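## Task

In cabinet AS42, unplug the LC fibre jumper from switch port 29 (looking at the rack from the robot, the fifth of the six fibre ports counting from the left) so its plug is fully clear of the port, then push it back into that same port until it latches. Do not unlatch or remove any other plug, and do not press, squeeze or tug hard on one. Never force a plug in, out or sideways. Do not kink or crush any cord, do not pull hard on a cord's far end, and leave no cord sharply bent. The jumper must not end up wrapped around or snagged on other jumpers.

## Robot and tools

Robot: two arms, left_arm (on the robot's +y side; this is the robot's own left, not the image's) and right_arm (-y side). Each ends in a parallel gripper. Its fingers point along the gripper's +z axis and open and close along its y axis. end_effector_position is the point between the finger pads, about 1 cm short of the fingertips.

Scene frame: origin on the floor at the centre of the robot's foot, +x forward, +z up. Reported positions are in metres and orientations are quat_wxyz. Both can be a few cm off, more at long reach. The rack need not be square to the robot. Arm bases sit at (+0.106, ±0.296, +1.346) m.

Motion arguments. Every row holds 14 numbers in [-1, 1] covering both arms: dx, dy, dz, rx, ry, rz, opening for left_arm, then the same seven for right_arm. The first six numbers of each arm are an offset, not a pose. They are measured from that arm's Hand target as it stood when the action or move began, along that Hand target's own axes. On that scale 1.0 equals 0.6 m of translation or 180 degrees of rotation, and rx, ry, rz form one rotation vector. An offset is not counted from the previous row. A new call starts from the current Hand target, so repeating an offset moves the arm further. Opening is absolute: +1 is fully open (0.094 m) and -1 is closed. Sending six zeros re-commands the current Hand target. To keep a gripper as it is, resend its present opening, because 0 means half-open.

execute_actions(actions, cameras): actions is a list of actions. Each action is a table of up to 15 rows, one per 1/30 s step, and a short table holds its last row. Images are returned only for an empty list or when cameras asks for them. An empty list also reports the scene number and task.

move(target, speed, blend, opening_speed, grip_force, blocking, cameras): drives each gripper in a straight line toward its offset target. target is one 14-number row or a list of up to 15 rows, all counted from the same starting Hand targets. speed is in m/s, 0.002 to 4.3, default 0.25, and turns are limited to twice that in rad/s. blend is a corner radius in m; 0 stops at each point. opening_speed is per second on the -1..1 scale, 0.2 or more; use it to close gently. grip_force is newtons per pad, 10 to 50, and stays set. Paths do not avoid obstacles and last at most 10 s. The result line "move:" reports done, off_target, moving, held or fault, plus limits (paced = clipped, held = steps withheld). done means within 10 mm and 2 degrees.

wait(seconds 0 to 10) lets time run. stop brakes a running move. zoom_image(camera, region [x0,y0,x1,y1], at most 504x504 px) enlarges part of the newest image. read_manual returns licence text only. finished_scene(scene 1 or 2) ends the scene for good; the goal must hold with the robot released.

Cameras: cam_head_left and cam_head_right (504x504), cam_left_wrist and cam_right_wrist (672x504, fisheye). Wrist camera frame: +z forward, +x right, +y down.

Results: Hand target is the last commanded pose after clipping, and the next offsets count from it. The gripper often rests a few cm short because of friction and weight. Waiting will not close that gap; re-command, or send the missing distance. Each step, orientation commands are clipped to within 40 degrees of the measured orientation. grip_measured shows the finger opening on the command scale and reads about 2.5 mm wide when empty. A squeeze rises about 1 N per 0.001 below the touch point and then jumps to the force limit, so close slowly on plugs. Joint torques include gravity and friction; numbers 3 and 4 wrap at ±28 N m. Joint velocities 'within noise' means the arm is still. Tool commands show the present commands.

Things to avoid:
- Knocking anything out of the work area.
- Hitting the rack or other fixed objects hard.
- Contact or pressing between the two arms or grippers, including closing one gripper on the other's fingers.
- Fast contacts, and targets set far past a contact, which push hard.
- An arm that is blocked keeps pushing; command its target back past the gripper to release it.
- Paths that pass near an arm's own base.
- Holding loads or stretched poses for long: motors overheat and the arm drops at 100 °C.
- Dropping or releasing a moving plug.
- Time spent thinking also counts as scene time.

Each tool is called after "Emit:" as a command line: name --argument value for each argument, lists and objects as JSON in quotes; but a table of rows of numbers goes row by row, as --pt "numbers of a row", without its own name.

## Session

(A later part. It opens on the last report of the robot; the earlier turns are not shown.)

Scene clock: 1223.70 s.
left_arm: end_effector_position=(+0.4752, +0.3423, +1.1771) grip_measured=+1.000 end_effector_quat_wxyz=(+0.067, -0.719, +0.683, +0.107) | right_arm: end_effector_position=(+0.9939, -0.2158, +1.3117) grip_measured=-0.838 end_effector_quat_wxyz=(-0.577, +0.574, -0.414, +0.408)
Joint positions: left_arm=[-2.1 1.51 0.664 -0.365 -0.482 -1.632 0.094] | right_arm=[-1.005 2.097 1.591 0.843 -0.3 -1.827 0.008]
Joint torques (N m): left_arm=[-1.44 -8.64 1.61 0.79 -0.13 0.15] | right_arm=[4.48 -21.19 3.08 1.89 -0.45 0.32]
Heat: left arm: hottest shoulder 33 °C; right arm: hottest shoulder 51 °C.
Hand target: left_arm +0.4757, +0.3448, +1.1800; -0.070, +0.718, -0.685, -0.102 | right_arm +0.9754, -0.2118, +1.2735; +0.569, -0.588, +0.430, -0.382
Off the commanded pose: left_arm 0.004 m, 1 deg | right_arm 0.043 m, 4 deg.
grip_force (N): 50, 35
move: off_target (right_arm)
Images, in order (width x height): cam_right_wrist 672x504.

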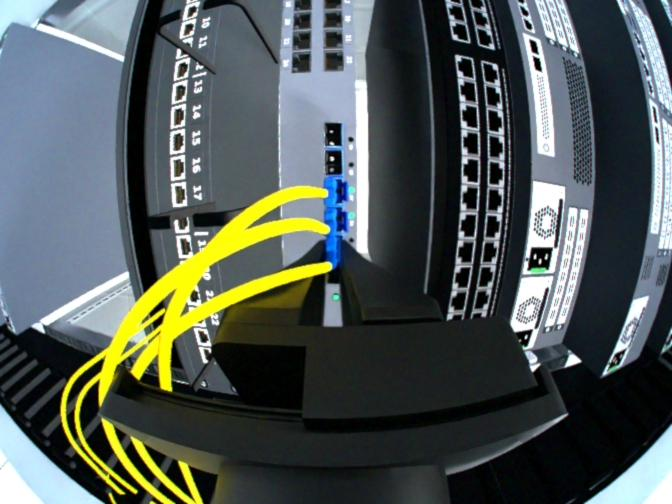

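Emit:
move --pt "0 0 0 0 0 0 1 0 0 0 -0.02 0 0.007 -1" --pt "0 0 0 0 0 0 1 0 0 0 0.02 0 -0.007 -1" --pt "0 0 0 0 0 0 1 0 0 0 -0.02 0 0.007 -1" --pt "0 0 0 0 0 0 1 0 0 0 0 0.02 0 -1" --pt "0 0 0 0 0 0 1 0 0 0 0 -0.02 0 -1" --pt "0 0 0 0 0 0 1 0 0 0 0 0 0 -1" --speed 0.1 --blend 0.005 --cameras '["cam_right_wrist"]'

Emit:
zoom_image --camera "cam_right_wrist" --region '[295, 190, 375, 270]'

Scene clock: 1229.67 s.
left_arm: end_effector_position=(+0.4752, +0.3423, +1.1771) grip_measured=+1.000 end_effector_quat_wxyz=(+0.067, -0.719, +0.683, +0.107) | right_arm: end_effector_position=(+0.9926, -0.2166, +1.3114) grip_measured=-0.841 end_effector_quat_wxyz=(-0.577, +0.577, -0.413, +0.404)
Joint positions: left_arm=[-2.1 1.51 0.664 -0.365 -0.482 -1.632 0.094] | right_arm=[-1.008 2.093 1.586 0.838 -0.309 -1.827 0.007]
Joint torques (N m): left_arm=[-1.9 -9.47 1.72 0.72 -0.23 0.16] | right_arm=[4.48 -20.66 3.28 2.18 -0.2 0.32]
Heat: left arm: hottest shoulder 33 °C; right arm: hottest shoulder 50 °C.
Hand target: left_arm +0.4757, +0.3448, +1.1800; -0.070, +0.718, -0.685, -0.102 | right_arm +0.9753, -0.2118, +1.2735; +0.569, -0.588, +0.430, -0.382
Off the commanded pose: left_arm 0.004 m, 1 deg | right_arm 0.042 m, 4 deg.
grip_force (N): 50, 35
move: off_target (right_arm)
Images, in order (width x height): cam_right_wrist 672x504.

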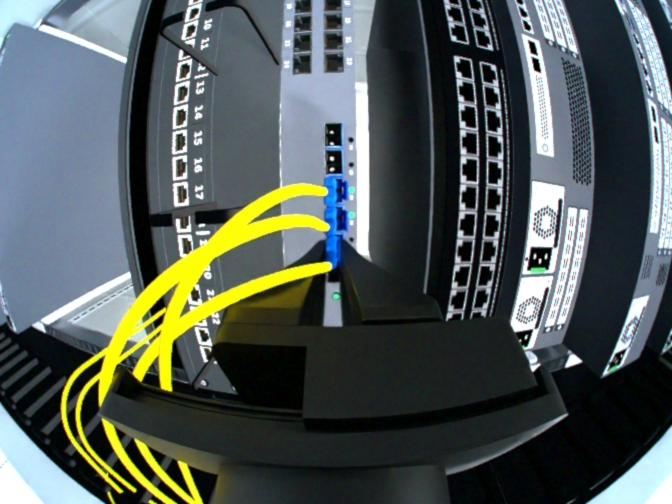

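Scaled by 6.300 from the camera's 672x504 image, which has a finer 960x720 frame.

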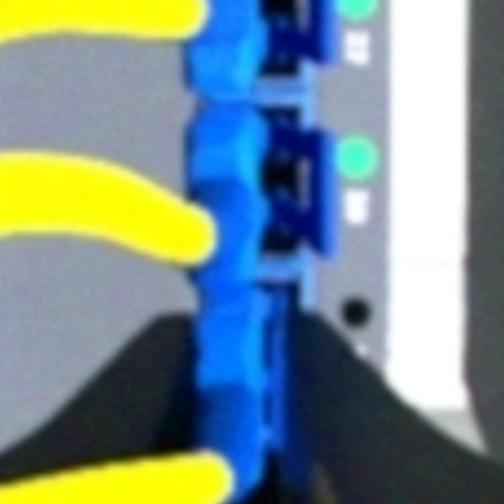

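Emit:
move --pt "0 0 0 0 0 0 1 -0.0062 -0.0677 0.0518 0.024 -0.0004 -0.0087 -1" --pt "0 0 0 0 0 0 1 -0.0062 -0.0677 0.0518 0.024 -0.0004 -0.0087 -0.55" --pt "0 0 0 0 0 0 1 0.0087 -0.057 -0.03 0.024 -0.0004 -0.0087 -0.55" --pt "0 0 0 0 0 0 1 -0.006 -0.069 0.0545 0.024 -0.0004 -0.0087 -0.55" --speed '[0.1,0.1,0.06,0.06]' --grip_force '[50,50]' --cameras '["cam_right_wrist"]'

Emit:
zoom_image --camera "cam_right_wrist" --region '[295, 190, 375, 270]'

Scene clock: 1247.23 s.
left_arm: end_effector_position=(+0.4752, +0.3423, +1.1771) grip_measured=+1.000 end_effector_quat_wxyz=(+0.067, -0.719, +0.683, +0.107) | right_arm: end_effector_position=(+0.9998, -0.2155, +1.3115) grip_measured=-0.551 end_effector_quat_wxyz=(-0.578, +0.574, -0.412, +0.408)
Joint positions: left_arm=[-2.1 1.51 0.664 -0.365 -0.482 -1.632 0.094] | right_arm=[-1.006 2.109 1.616 0.834 -0.303 -1.827 0.021]
Joint torques (N m): left_arm=[-1.9 -9.99 1.66 0.8 -0.11 0.13] | right_arm=[6.53 -21.36 8.65 1.61 -0.14 0.22]
Heat: left arm: hottest shoulder 33 °C; right arm: hottest shoulder 48 °C.
Hand target: left_arm +0.4757, +0.3448, +1.1800; -0.070, +0.718, -0.685, -0.102 | right_arm +1.0078, -0.1981, +1.3130; +0.585, -0.573, +0.407, -0.405
Off the commanded pose: left_arm 0.004 m, 1 deg | right_arm 0.019 m, 1 deg.
move: off_target (right_arm); target 2's new opening was sent with right_arm's hand 0.022 m and 1 deg from that target
Images, in order (width x height): cam_right_wrist 672x504.

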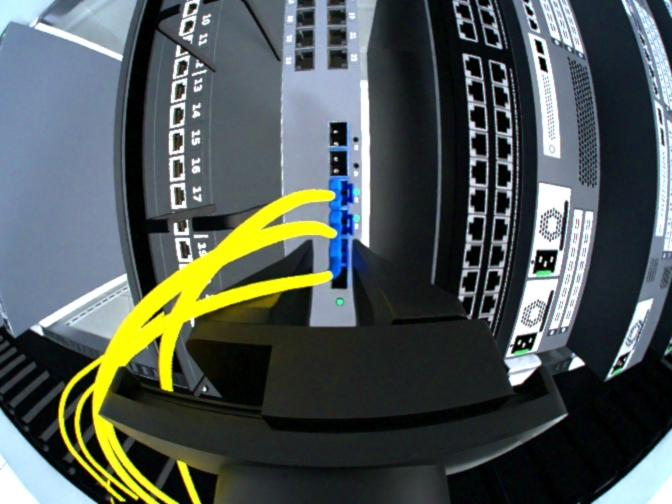

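Scaled by 6.300 from the camera's 672x504 image, which has a finer 960x720 frame.

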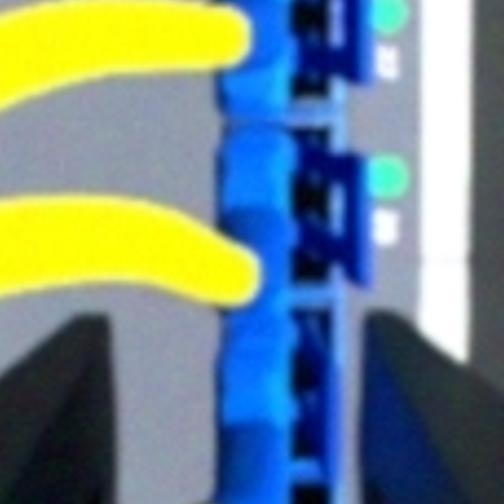

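Emit:
move --pt "0 0 0 0 0 0 1 0.0163 0.001 -0.087 0 0 0 -0.55" --pt "0 0 0 0 0 0 1 -0.002 -0.0033 -0.0055 0 0 0 -0.55" --pt "0 0 0 0 0 0 1 -0.002 -0.0025 -0.0055 0 0 0 -1" --speed 0.06 --cameras '["cam_right_wrist"]'

Emit:
zoom_image --camera "cam_right_wrist" --region '[295, 190, 375, 270]'

Scene clock: 1253.70 s.
left_arm: end_effector_position=(+0.4752, +0.3423, +1.1771) grip_measured=+1.000 end_effector_quat_wxyz=(+0.067, -0.719, +0.683, +0.107) | right_arm: end_effector_position=(+0.9963, -0.2156, +1.3138) grip_measured=-0.851 end_effector_quat_wxyz=(-0.578, +0.574, -0.411, +0.409)
Joint positions: left_arm=[-2.1 1.51 0.664 -0.365 -0.482 -1.632 0.094] | right_arm=[-1.005 2.099 1.6 0.84 -0.302 -1.83 0.007]
Joint torques (N m): left_arm=[-2.08 -9.11 1.7 0.62 -0.16 0.13] | right_arm=[6.42 -21.19 8.68 1.58 -0.13 0.24]
Heat: left arm: hottest shoulder 33 °C; right arm: hottest shoulder 48 °C.
Hand target: left_arm +0.4757, +0.3448, +1.1800; -0.070, +0.718, -0.685, -0.102 | right_arm +1.0043, -0.1980, +1.3145; +0.585, -0.573, +0.407, -0.405
Off the commanded pose: left_arm 0.004 m, 1 deg | right_arm 0.019 m, 1 deg.
move: off_target (right_arm); target 3's new opening was sent with right_arm's hand 0.019 m and 1 deg from that target
Images, in order (width x height): cam_right_wrist 672x504.

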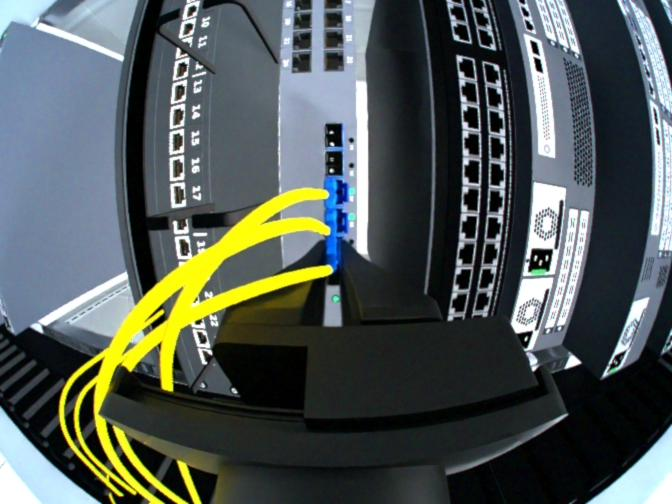

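Scaled by 6.300 from the camera's 672x504 image, which has a finer 960x720 frame.

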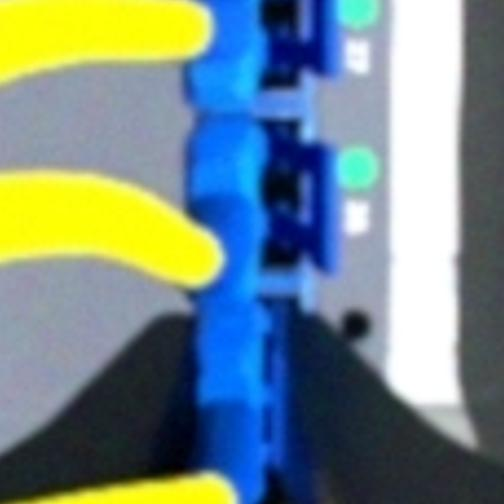

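Emit:
move --pt "0 0 0 0 0 0 1 0.0062 0.0677 -0.0518 -0.024 0.0004 0.0087 -1" --pt "0 0 0 0 0 0 1 0.0086 0.1 -0.076 -0.036 0.0006 0.013 -1" --speed 0.06 --blend 0.005 --cameras '["cam_right_wrist"]'

Emit:
zoom_image --camera "cam_right_wrist" --region '[295, 190, 375, 270]'

Scene clock: 1257.97 s.
left_arm: end_effector_position=(+0.4752, +0.3423, +1.1771) grip_measured=+1.000 end_effector_quat_wxyz=(+0.067, -0.719, +0.683, +0.107) | right_arm: end_effector_position=(+0.9931, -0.2152, +1.3087) grip_measured=-0.851 end_effector_quat_wxyz=(-0.575, +0.576, -0.415, +0.407)
Joint positions: left_arm=[-2.1 1.51 0.664 -0.365 -0.482 -1.632 0.094] | right_arm=[-1.005 2.099 1.589 0.84 -0.297 -1.83 0.007]
Joint torques (N m): left_arm=[-1.9 -9.88 1.73 0.64 -0.16 0.17] | right_arm=[3.55 -20.84 1.24 1.83 -0.58 0.41]
Heat: left arm: hottest shoulder 33 °C; right arm: hottest shoulder 48 °C.
Hand target: left_arm +0.4757, +0.3448, +1.1800; -0.070, +0.718, -0.685, -0.102 | right_arm +0.9638, -0.2175, +1.2539; +0.560, -0.596, +0.441, -0.370
Off the commanded pose: left_arm 0.004 m, 1 deg | right_arm 0.062 m, 6 deg.
move: off_target (right_arm)
Images, in order (width x height): cam_right_wrist 672x504.

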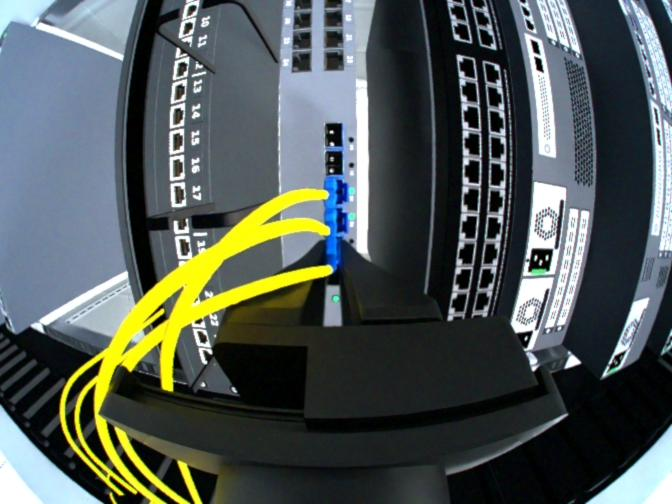

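Scaled by 6.300 from the camera's 672x504 image, which has a finer 960x720 frame.

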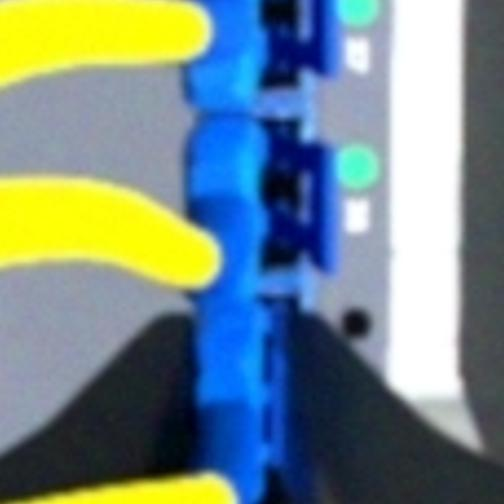

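Emit:
move --target '[0,0,0,0,0,0,1,0.0012,0.033,-0.025,-0.012,0.0002,0.0043,-1]' --speed 0.06 --cameras '[]'

Emit:
move --target '[0,0,0,0,0,0,1,0.0012,0.033,-0.025,-0.012,0.0002,0.0043,-1]' --speed 0.06 --cameras '["cam_right_wrist"]'

Emit:
zoom_image --camera "cam_right_wrist" --region '[295, 190, 375, 270]'

Scene clock: 1267.83 s.
left_arm: end_effector_position=(+0.4752, +0.3423, +1.1771) grip_measured=+1.000 end_effector_quat_wxyz=(+0.067, -0.719, +0.683, +0.107) | right_arm: end_effector_position=(+0.9916, -0.2151, +1.3064) grip_measured=-0.851 end_effector_quat_wxyz=(-0.573, +0.577, -0.417, +0.406)
Joint positions: left_arm=[-2.1 1.51 0.664 -0.365 -0.482 -1.632 0.094] | right_arm=[-1.005 2.099 1.584 0.84 -0.295 -1.83 0.007]
Joint torques (N m): left_arm=[-2.49 -9.29 1.76 0.65 -0.17 0.15] | right_arm=[2.73 -21.01 -1.09 1.83 -0.67 0.45]
Heat: left arm: hottest shoulder 33 °C; right arm: hottest shoulder 48 °C.
Hand target: left_arm +0.4757, +0.3448, +1.1800; -0.070, +0.718, -0.685, -0.102 | right_arm +0.9477, -0.2229, +1.2356; +0.551, -0.603, +0.452, -0.358
Off the commanded pose: left_arm 0.004 m, 1 deg | right_arm 0.084 m, 8 deg.
move: off_target (right_arm)
No camera images: "cameras" was empty.

Scene clock: 1268.57 s.
left_arm: end_effector_position=(+0.4752, +0.3423, +1.1771) grip_measured=+1.000 end_effector_quat_wxyz=(+0.067, -0.719, +0.683, +0.107) | right_arm: end_effector_position=(+0.9909, -0.2152, +1.3050) grip_measured=-0.851 end_effector_quat_wxyz=(-0.572, +0.577, -0.419, +0.405)
Joint positions: left_arm=[-2.1 1.51 0.664 -0.365 -0.482 -1.632 0.094] | right_arm=[-1.005 2.099 1.582 0.84 -0.292 -1.829 0.007]
Joint torques (N m): left_arm=[-2.67 -9.82 1.92 0.79 -0.13 0.19] | right_arm=[2.08 -20.78 -3.38 1.69 -0.75 0.47]
Heat: left arm: hottest shoulder 33 °C; right arm: hottest shoulder 48 °C.
Hand target: left_arm +0.4757, +0.3448, +1.1800; -0.070, +0.718, -0.685, -0.102 | right_arm +0.9310, -0.2284, +1.2180; +0.542, -0.610, +0.463, -0.346
Off the commanded pose: left_arm 0.004 m, 1 deg | right_arm 0.106 m, 10 deg.
move: off_target (right_arm)
Images, in order (width x height): cam_right_wrist 672x504.

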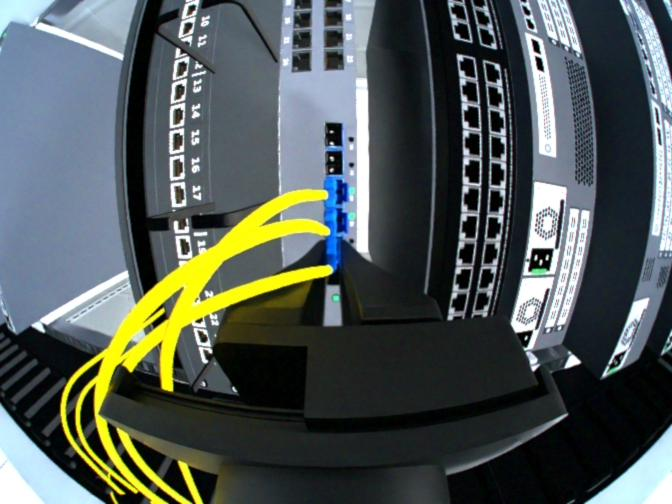

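Scaled by 6.300 from the camera's 672x504 image, which has a finer 960x720 frame.

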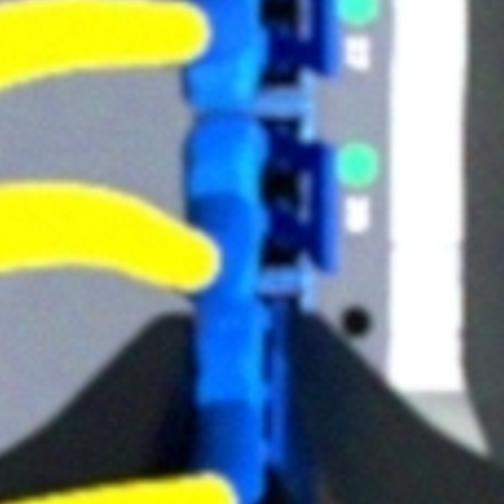

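Emit:
move --pt "0 0 0 0 0 0 1 -0.02 -0.1802 0.1023 0.06 -0.001 -0.0216 -1" --pt "0 0 0 0 0 0 1 -0.02 -0.1802 0.1023 0.06 -0.001 -0.0216 -0.5" --pt "0 0 0 0 0 0 1 -0.0033 -0.1617 0.0077 0.06 0.032 -0.0216 -0.5" --pt "0 0 0 0 0 0 1 -0.022 -0.1785 0.0938 0.06 0.032 -0.0216 -0.5" --speed '[0.15,0.1,0.08,0.06]' --grip_force '[50,50]' --cameras '["cam_right_wrist"]'

Emit:
zoom_image --camera "cam_right_wrist" --region '[295, 190, 375, 270]'

Scene clock: 1296.27 s.
left_arm: end_effector_position=(+0.4752, +0.3423, +1.1771) grip_measured=+1.000 end_effector_quat_wxyz=(+0.067, -0.719, +0.683, +0.107) | right_arm: end_effector_position=(+0.9911, -0.2150, +1.3135) grip_measured=-0.501 end_effector_quat_wxyz=(-0.556, +0.552, -0.442, +0.437)
Joint positions: left_arm=[-2.1 1.51 0.664 -0.365 -0.482 -1.632 0.094] | right_arm=[-0.979 2.097 1.567 0.893 -0.178 -1.83 0.023]
Joint torques (N m): left_arm=[-2.08 -9.41 1.91 0.75 -0.1 0.16] | right_arm=[6.42 -20.89 8.46 1.58 -0.13 0.12]
Heat: left arm: hottest shoulder 33 °C; right arm: hottest shoulder 47 °C.
Hand target: left_arm +0.4757, +0.3448, +1.1800; -0.070, +0.718, -0.685, -0.102 | right_arm +0.9989, -0.1983, +1.3143; +0.561, -0.554, +0.434, -0.436
Off the commanded pose: left_arm 0.004 m, 1 deg | right_arm 0.018 m, 1 deg.
move: off_target (right_arm); target 2's new opening was sent with right_arm's hand 0.019 m and 1 deg from that target
Images, in order (width x height): cam_right_wrist 672x504.

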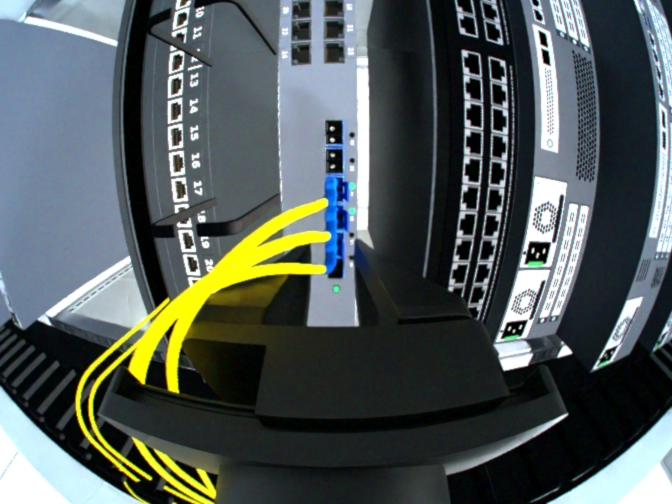

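Scaled by 6.300 from the camera's 672x504 image, which has a finer 960x720 frame.

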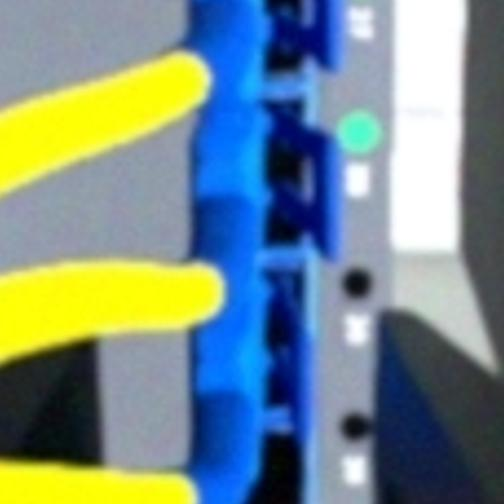

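Emit:
move --target '[0,0,0,0,0,0,1,0,0,0,0,0,0,-1]' --opening_speed 0.5 --cameras '["cam_right_wrist"]'

Emit:
zoom_image --camera "cam_right_wrist" --region '[305, 210, 365, 270]'

Scene clock: 1300.97 s.
left_arm: end_effector_position=(+0.4752, +0.3423, +1.1771) grip_measured=+1.000 end_effector_quat_wxyz=(+0.067, -0.719, +0.683, +0.107) | right_arm: end_effector_position=(+0.9914, -0.2150, +1.3136) grip_measured=-0.849 end_effector_quat_wxyz=(-0.555, +0.553, -0.440, +0.438)
Joint positions: left_arm=[-2.1 1.51 0.664 -0.365 -0.482 -1.632 0.094] | right_arm=[-0.979 2.097 1.568 0.892 -0.178 -1.835 0.007]
Joint torques (N m): left_arm=[-1.61 -9.58 1.63 0.68 -0.17 0.12] | right_arm=[6.42 -20.89 8.38 1.62 -0.15 0.17]
Heat: left arm: hottest shoulder 33 °C; right arm: hottest shoulder 48 °C.
Hand target: left_arm +0.4757, +0.3448, +1.1800; -0.070, +0.718, -0.685, -0.102 | right_arm +0.9989, -0.1983, +1.3142; +0.561, -0.554, +0.434, -0.436
Off the commanded pose: left_arm 0.004 m, 1 deg | right_arm 0.018 m, 1 deg.
move: off_target (right_arm)
Images, in order (width x height): cam_right_wrist 672x504.

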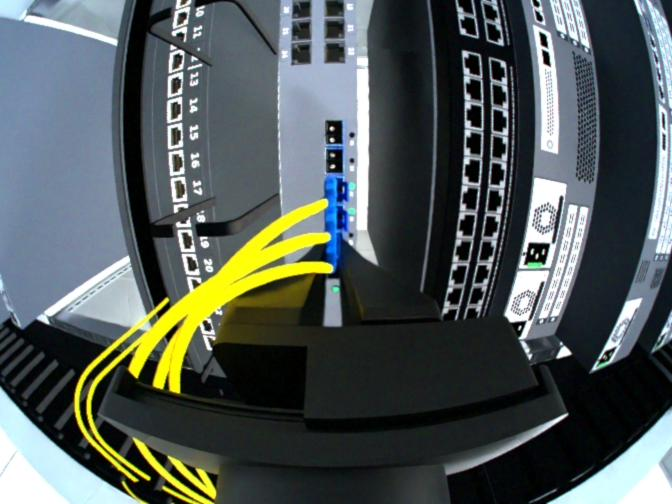

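Scaled by 8.400 from the camera's 672x504 image, which has a finer 960x720 frame.

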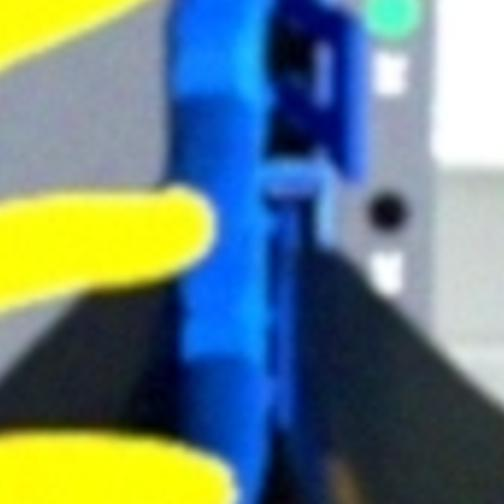

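Emit:
move --pt "0 0 0 0 0 0 1 0.0025 0.0506 -0.0372 -0.0186 0.0001 0.0047 -1" --pt "0 0 0 0 0 0 1 0.005 0.1012 -0.0745 -0.0372 0.0002 0.0093 -1" --speed 0.08 --blend 0.005 --cameras '["cam_right_wrist"]'

Emit:
zoom_image --camera "cam_right_wrist" --region '[305, 210, 365, 270]'

Scene clock: 1306.77 s.
left_arm: end_effector_position=(+0.4752, +0.3423, +1.1771) grip_measured=+1.000 end_effector_quat_wxyz=(+0.067, -0.719, +0.683, +0.107) | right_arm: end_effector_position=(+0.9875, -0.2145, +1.3077) grip_measured=-0.850 end_effector_quat_wxyz=(-0.551, +0.556, -0.444, +0.435)
Joint positions: left_arm=[-2.1 1.51 0.664 -0.365 -0.482 -1.632 0.094] | right_arm=[-0.979 2.097 1.556 0.892 -0.173 -1.835 0.007]
Joint torques (N m): left_arm=[-2.26 -9.52 1.58 0.75 -0.14 0.14] | right_arm=[4.31 -20.37 0.87 1.98 -0.28 0.32]
Heat: left arm: hottest shoulder 33 °C; right arm: hottest shoulder 48 °C.
Hand target: left_arm +0.4757, +0.3448, +1.1800; -0.070, +0.718, -0.685, -0.102 | right_arm +0.9568, -0.2117, +1.2531; +0.534, -0.579, +0.467, -0.402
Off the commanded pose: left_arm 0.004 m, 1 deg | right_arm 0.063 m, 6 deg.
move: off_target (right_arm)
Images, in order (width x height): cam_right_wrist 672x504.

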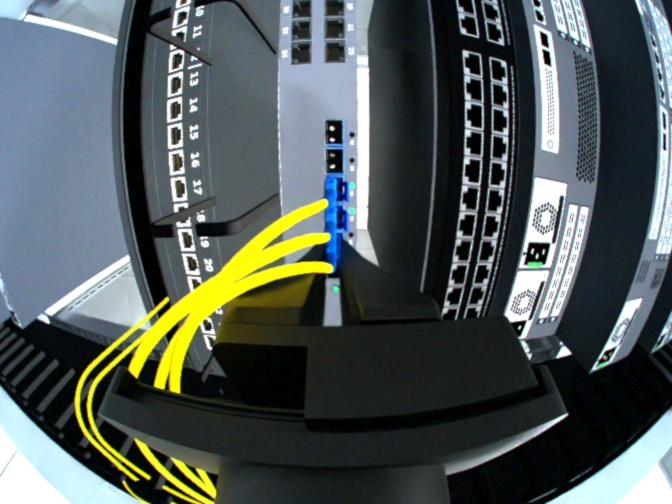

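Scaled by 8.400 from the camera's 672x504 image, which has a finer 960x720 frame.

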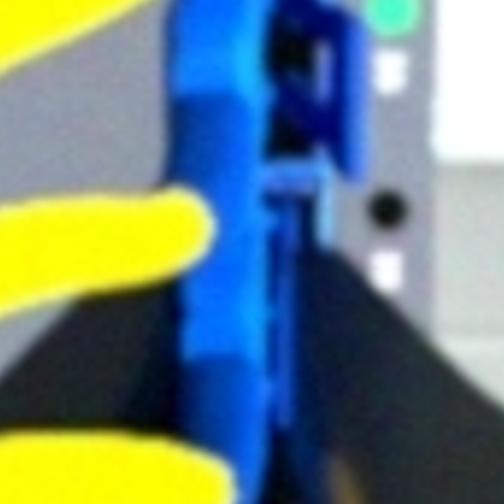

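Emit:
move --pt "0 0 0 0 0 0 1 -0.005 -0.1012 0.0745 0.0372 -0.0002 -0.0093 -1" --pt "0 0 0 0 0 0 1 -0.0085 -0.175 0.129 0.064 -0.0003 -0.016 -1" --speed 0.08 --blend 0.005 --cameras '["cam_right_wrist"]'

Emit:
zoom_image --camera "cam_right_wrist" --region '[305, 210, 365, 270]'

Scene clock: 1345.00 s.
left_arm: end_effector_position=(+0.4752, +0.3423, +1.1771) grip_measured=+1.000 end_effector_quat_wxyz=(+0.067, -0.719, +0.683, +0.107) | right_arm: end_effector_position=(+0.9957, -0.2142, +1.3157) grip_measured=-0.850 end_effector_quat_wxyz=(-0.557, +0.553, -0.435, +0.442)
Joint positions: left_arm=[-2.1 1.51 0.664 -0.365 -0.482 -1.632 0.094] | right_arm=[-0.979 2.105 1.586 0.893 -0.185 -1.84 0.007]
Joint torques (N m): left_arm=[-1.55 -10.17 1.68 0.51 -0.09 0.13] | right_arm=[7.65 -19.72 15.68 0.9 -0.1 0.13]
Heat: left arm: hottest shoulder 33 °C; right arm: hottest shoulder 50 °C.
Hand target: left_arm +0.4757, +0.3448, +1.1800; -0.070, +0.718, -0.685, -0.102 | right_arm +1.0420, -0.1887, +1.3492; +0.579, -0.535, +0.410, -0.460
Off the commanded pose: left_arm 0.004 m, 1 deg | right_arm 0.063 m, 5 deg.
move: off_target (right_arm)
Images, in order (width x height): cam_right_wrist 672x504.

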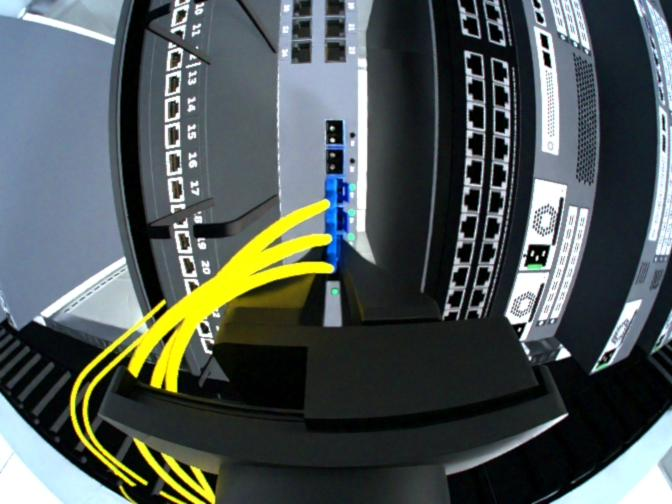

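Scaled by 8.400 from the camera's 672x504 image, which has a finer 960x720 frame.

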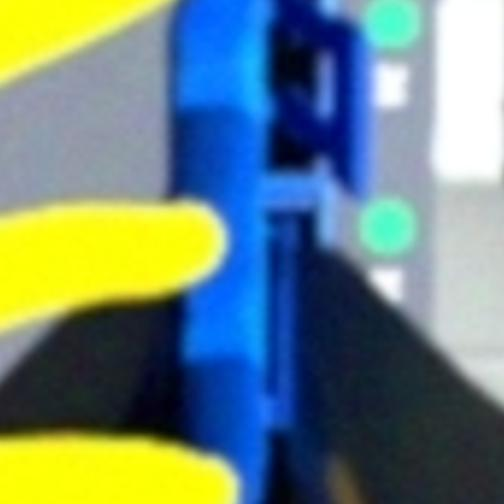

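Emit:
move --target '[0,0,0,0,0,0,1,-0.0123,0.2097,-0.2133,-0.088,0.0004,0.022,-1]' --speed 0.08 --cameras '["cam_right_wrist"]'

Emit:
zoom_image --camera "cam_right_wrist" --region '[305, 210, 365, 270]'

Scene clock: 1356.00 s.
left_arm: end_effector_position=(+0.4752, +0.3423, +1.1771) grip_measured=+1.000 end_effector_quat_wxyz=(+0.067, -0.719, +0.683, +0.107) | right_arm: end_effector_position=(+0.9259, -0.1991, +1.2180) grip_measured=-0.854 end_effector_quat_wxyz=(-0.519, +0.597, -0.479, +0.380)
Joint positions: left_arm=[-2.1 1.51 0.664 -0.365 -0.482 -1.632 0.094] | right_arm=[-0.984 2.141 1.411 0.916 -0.165 -1.826 0.007]
Joint torques (N m): left_arm=[-2.08 -9.88 1.77 0.72 -0.07 0.16] | right_arm=[3.9 -21.13 5.23 1.62 -0.34 0.32]
Heat: left arm: hottest shoulder 33 °C; right arm: hottest shoulder 50 °C.
Hand target: left_arm +0.4757, +0.3448, +1.1800; -0.070, +0.718, -0.685, -0.102 | right_arm +0.9286, -0.2119, +1.2121; -0.515, +0.594, -0.487, +0.379
Off the commanded pose: left_arm 0.004 m, 1 deg | right_arm 0.014 m, 1 deg.
move: off_target (right_arm)
Images, in order (width x height): cam_right_wrist 672x504.

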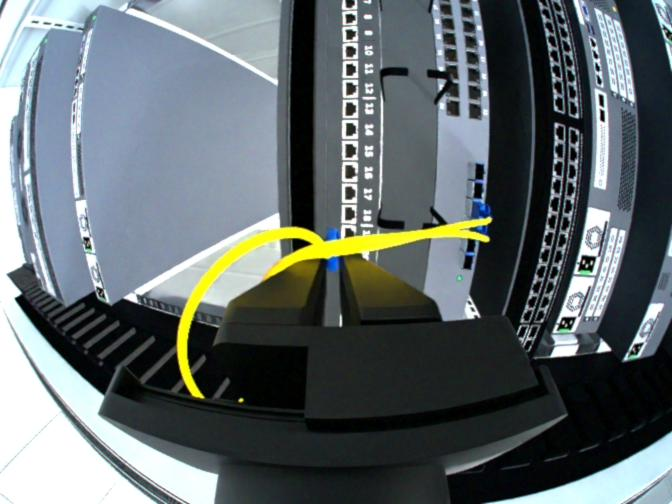

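Scaled by 8.400 from the camera's 672x504 image, which has a finer 960x720 frame.

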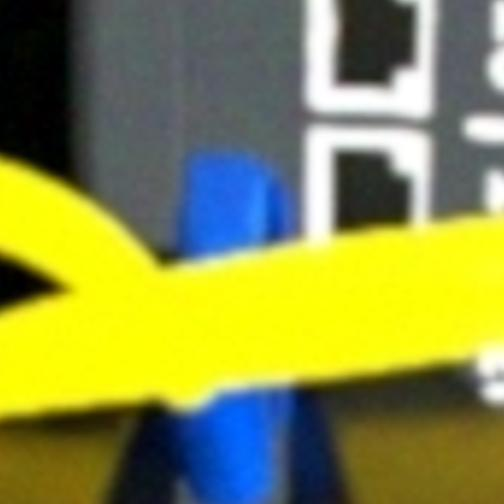

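Emit:
move --pt "0 0 0 0 0 0 1 0.0587 0.0042 -0.04 0 0 0 -1" --pt "0 0 0 0 0 0 1 0.0562 -0.164 -0.0462 0.0619 -0.0005 -0.0155 -1" --speed 0.08 --blend 0.01 --cameras '["cam_right_wrist","cam_head_right","cam_head_left"]'

Emit:
zoom_image --camera "cam_right_wrist" --region '[260, 150, 400, 290]'

Emit:
zoom_image --camera "cam_head_right" --region '[260, 270, 480, 490]'

Emit:
zoom_image --camera "cam_head_left" --region '[330, 270, 504, 444]'

Scene clock: 1370.77 s.
left_arm: end_effector_position=(+0.4752, +0.3423, +1.1771) grip_measured=+1.000 end_effector_quat_wxyz=(+0.067, -0.719, +0.683, +0.107) | right_arm: end_effector_position=(+0.9273, -0.2536, +1.2964) grip_measured=-0.854 end_effector_quat_wxyz=(-0.553, +0.562, -0.440, +0.430)
Joint positions: left_arm=[-2.1 1.51 0.664 -0.365 -0.482 -1.632 0.094] | right_arm=[-1.045 2.015 1.336 1.025 -0.25 -1.817 0.007]
Joint torques (N m): left_arm=[-2.61 -9.23 1.91 0.91 -0.11 0.18] | right_arm=[4.66 -22.48 4.59 2.85 -0.26 0.26]
Heat: left arm: hottest shoulder 33 °C; right arm: hottest shoulder 48 °C.
Hand target: left_arm +0.4757, +0.3448, +1.1800; -0.070, +0.718, -0.685, -0.102 | right_arm +0.9287, -0.2519, +1.3119; +0.561, -0.554, +0.433, -0.437
Off the commanded pose: left_arm 0.004 m, 1 deg | right_arm 0.016 m, 2 deg.
move: off_target (right_arm)
Images, in order (width x height): cam_head_left 504x504, cam_head_right 504x504, cam_right_wrist 672x504.

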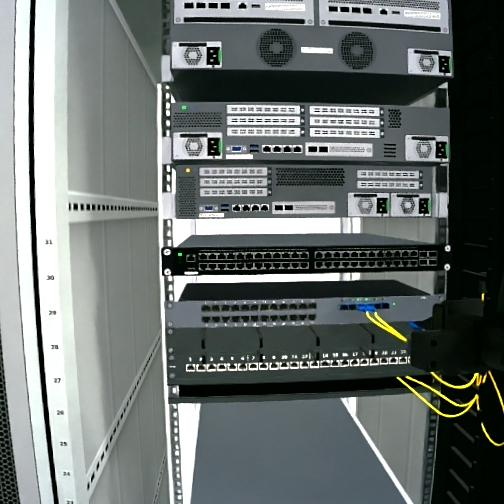

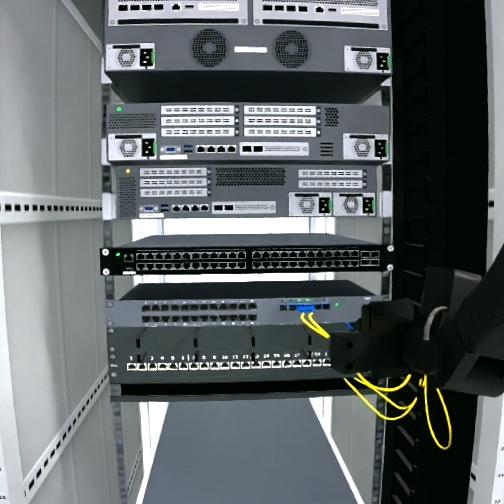

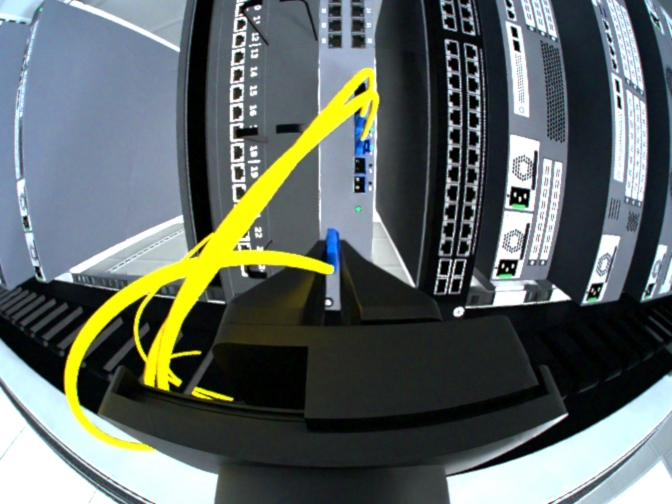

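Scaled by 3.600 from the camera's 672x504 image, which has a finer 960x720 frame.

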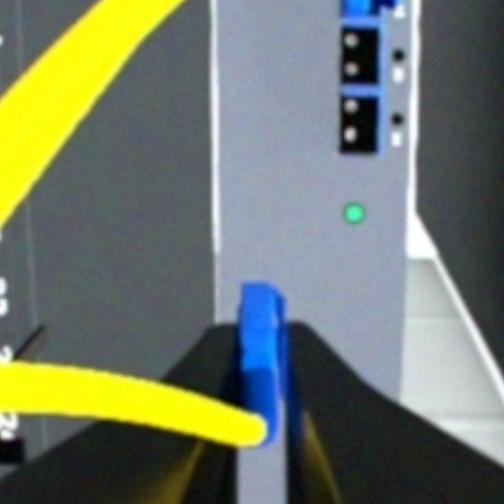

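Scaled by 2.291 from the camera's 504x504 image, which has a finer 720x720 frame.

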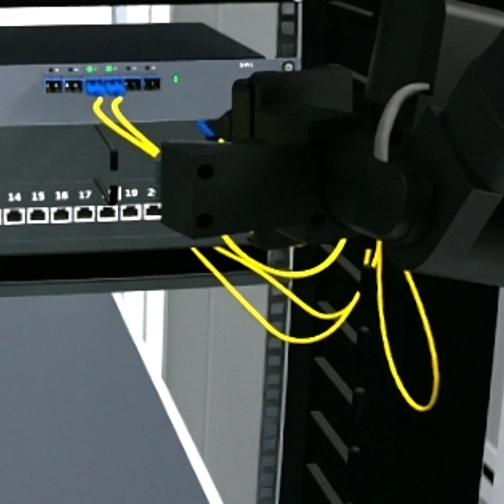

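Scaled by 2.897 from the camera's 504x504 image, which has a finer 720x720 frame.

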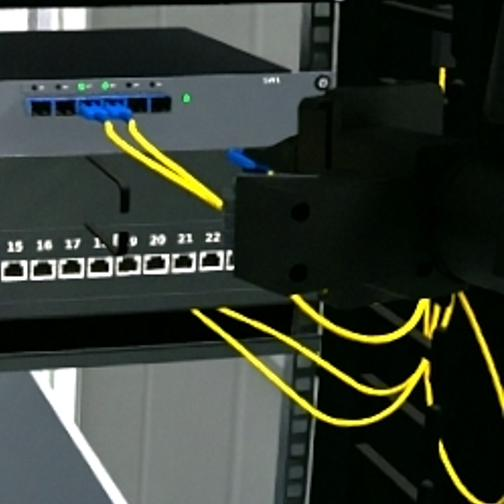

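Emit:
wait --seconds 0.1 --cameras '["all"]'

Emit:
zoom_image --camera "cam_right_wrist" --region '[150, 90, 470, 400]'

Emit:
zoom_image --camera "cam_head_right" --region '[200, 150, 400, 350]'

Scene clock: 1390.40 s.
left_arm: end_effector_position=(+0.4752, +0.3423, +1.1771) grip_measured=+1.000 end_effector_quat_wxyz=(+0.067, -0.719, +0.683, +0.107) | right_arm: end_effector_position=(+0.9273, -0.2536, +1.2964) grip_measured=-0.854 end_effector_quat_wxyz=(-0.553, +0.562, -0.440, +0.430)
Joint positions: left_arm=[-2.1 1.51 0.664 -0.365 -0.482 -1.632 0.094] | right_arm=[-1.045 2.015 1.336 1.025 -0.25 -1.817 0.007]
Joint torques (N m): left_arm=[-1.49 -9.41 1.68 0.75 -0.08 0.11] | right_arm=[4.6 -22.01 4.64 2.74 -0.26 0.26]
Heat: left arm: hottest shoulder 33 °C; right arm: hottest shoulder 47 °C.
Hand target: left_arm +0.4757, +0.3448, +1.1800; -0.070, +0.718, -0.685, -0.102 | right_arm +0.9287, -0.2519, +1.3119; +0.561, -0.554, +0.433, -0.437
Tool commands: left_gripper/opening=+1.0 right_gripper/opening=-1.0
Off the commanded pose: left_arm 0.004 m, 1 deg | right_arm 0.016 m, 2 deg.
wait: 0.10 s; at rest from the start

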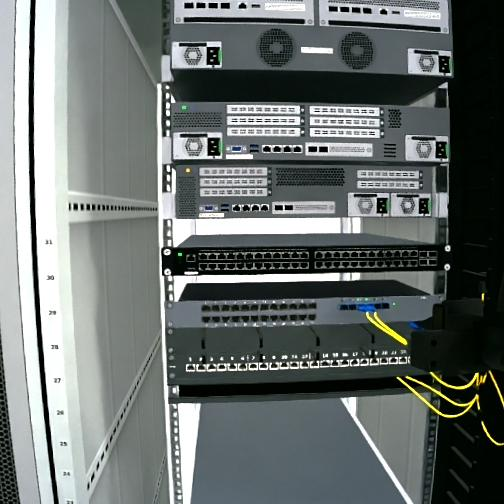

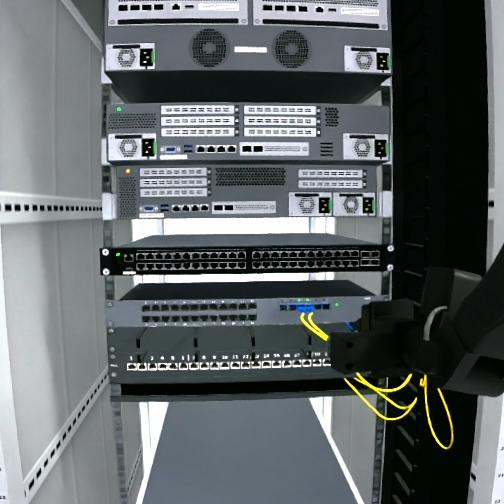

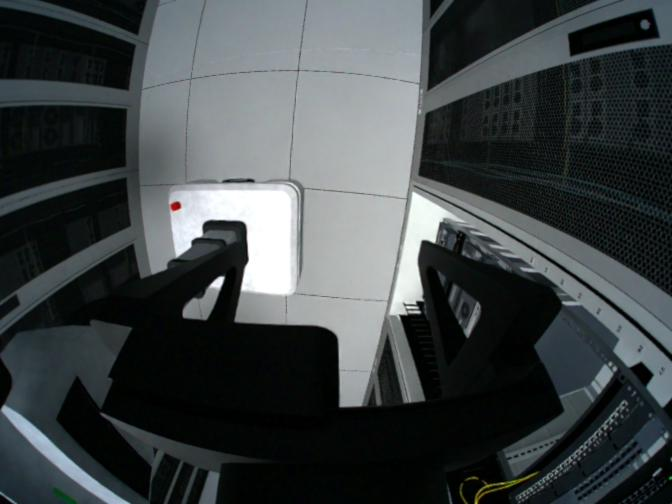

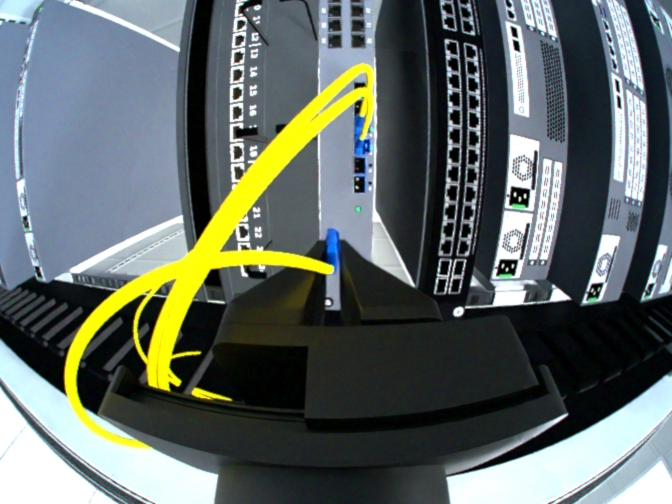

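Scaled by 1.575 from the camera's 672x504 image, which has a finer 960x720 frame.

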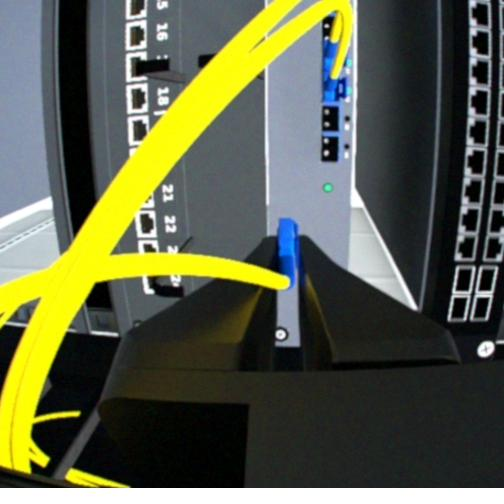

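Scaled by 2.520 from the camera's 504x504 image, which has a finer 720x720 frame.

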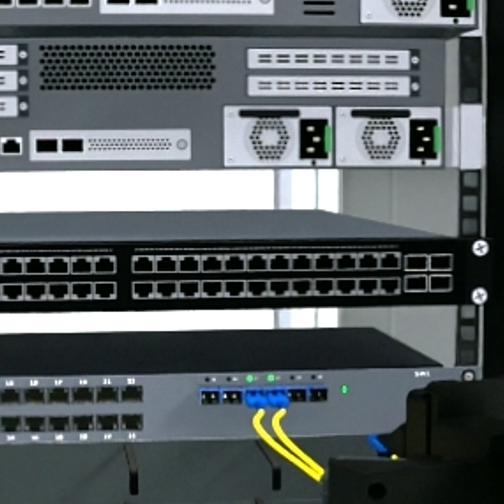

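Emit:
zoom_image --camera "cam_right_wrist" --region '[60, 210, 260, 460]'

Emit:
zoom_image --camera "cam_head_right" --region '[290, 290, 470, 460]'

Emit:
zoom_image --camera "cam_head_left" --region '[350, 290, 504, 450]'

Scaled by 2.016 from the camera's 672x504 image, which has a finer 960x720 frame.

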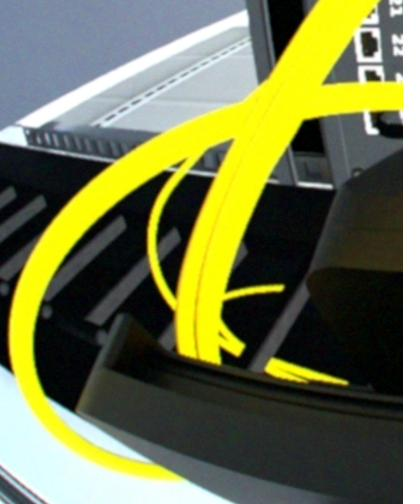

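Scaled by 2.800 from the camera's 504x504 image, which has a finer 720x720 frame.

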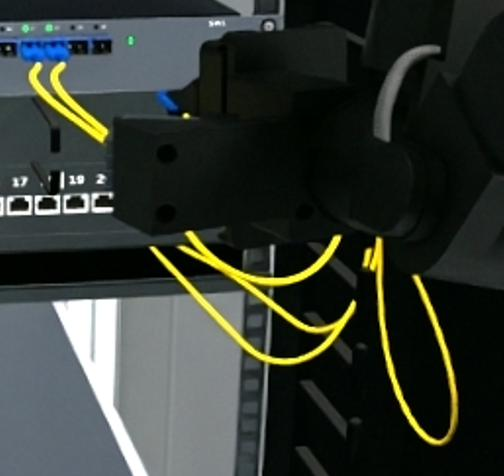

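Scaled by 3.150 from the camera's 504x504 image, which has a finer 720x720 frame.

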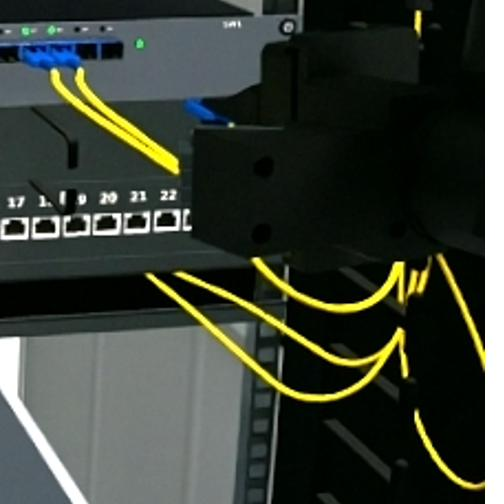

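Emit:
move --target '[0,0,0,0,0,0,1,-0.0312,-0.0008,0.0497,0,0,0,-1]' --speed 0.05 --cameras '["cam_right_wrist"]'

Emit:
zoom_image --camera "cam_right_wrist" --region '[250, 80, 450, 300]'

Scene clock: 1409.23 s.
left_arm: end_effector_position=(+0.4752, +0.3423, +1.1771) grip_measured=+1.000 end_effector_quat_wxyz=(+0.067, -0.719, +0.683, +0.107) | right_arm: end_effector_position=(+0.9450, -0.2388, +1.3129) grip_measured=-0.854 end_effector_quat_wxyz=(-0.558, +0.552, -0.440, +0.436)
Joint positions: left_arm=[-2.1 1.51 0.664 -0.365 -0.482 -1.632 0.094] | right_arm=[-1.014 2.021 1.389 1.001 -0.216 -1.817 0.007]
Joint torques (N m): left_arm=[-1.79 -10.23 1.69 0.72 -0.14 0.17] | right_arm=[5.48 -19.37 7.51 1.63 -0.14 0.13]
Heat: left arm: hottest shoulder 33 °C; right arm: hottest shoulder 47 °C.
Hand target: left_arm +0.4757, +0.3448, +1.1800; -0.070, +0.718, -0.685, -0.102 | right_arm +0.9531, -0.2265, +1.3129; +0.561, -0.554, +0.433, -0.437
Off the commanded pose: left_arm 0.004 m, 1 deg | right_arm 0.015 m, 1 deg.
move: off_target (right_arm)
Images, in order (width x height): cam_right_wrist 672x504.

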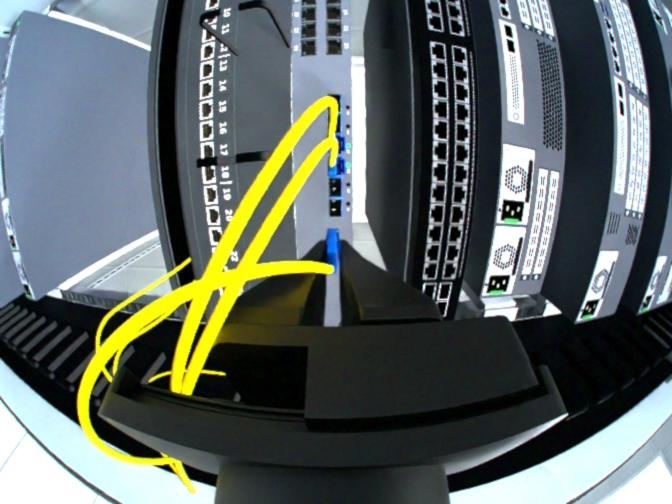

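Scaled by 2.291 from the camera's 672x504 image, which has a finer 960x720 frame.

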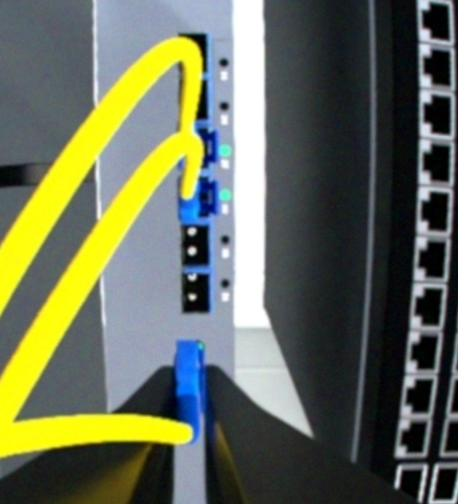

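Emit:
move --target '[0,0,0,0,0,0,1,-0.0398,-0.0015,0.0330,0,0,0,-1]' --speed 0.05 --cameras '["cam_right_wrist"]'

Emit:
zoom_image --camera "cam_right_wrist" --region '[270, 150, 390, 290]'

Scene clock: 1414.07 s.
left_arm: end_effector_position=(+0.4752, +0.3423, +1.1771) grip_measured=+1.000 end_effector_quat_wxyz=(+0.067, -0.719, +0.683, +0.107) | right_arm: end_effector_position=(+0.9587, -0.2121, +1.3141) grip_measured=-0.854 end_effector_quat_wxyz=(-0.558, +0.552, -0.441, +0.436)
Joint positions: left_arm=[-2.1 1.51 0.664 -0.365 -0.482 -1.632 0.094] | right_arm=[-0.973 2.052 1.446 0.972 -0.177 -1.829 0.007]
Joint torques (N m): left_arm=[-2.08 -9.11 1.84 0.85 -0.11 0.18] | right_arm=[6.12 -19.9 7.64 1.55 -0.14 0.1]
Heat: left arm: hottest shoulder 33 °C; right arm: hottest shoulder 48 °C.
Hand target: left_arm +0.4757, +0.3448, +1.1800; -0.070, +0.718, -0.685, -0.102 | right_arm +0.9664, -0.1985, +1.3139; +0.561, -0.554, +0.433, -0.437
Off the commanded pose: left_arm 0.004 m, 1 deg | right_arm 0.016 m, 1 deg.
move: off_target (right_arm)
Images, in order (width x height): cam_right_wrist 672x504.

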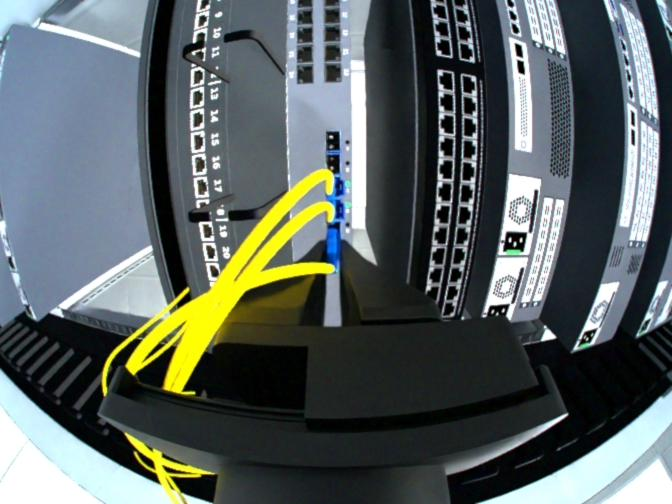

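Scaled by 3.600 from the camera's 672x504 image, which has a finer 960x720 frame.

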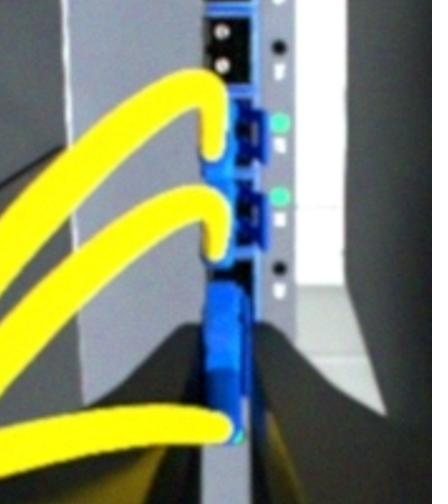

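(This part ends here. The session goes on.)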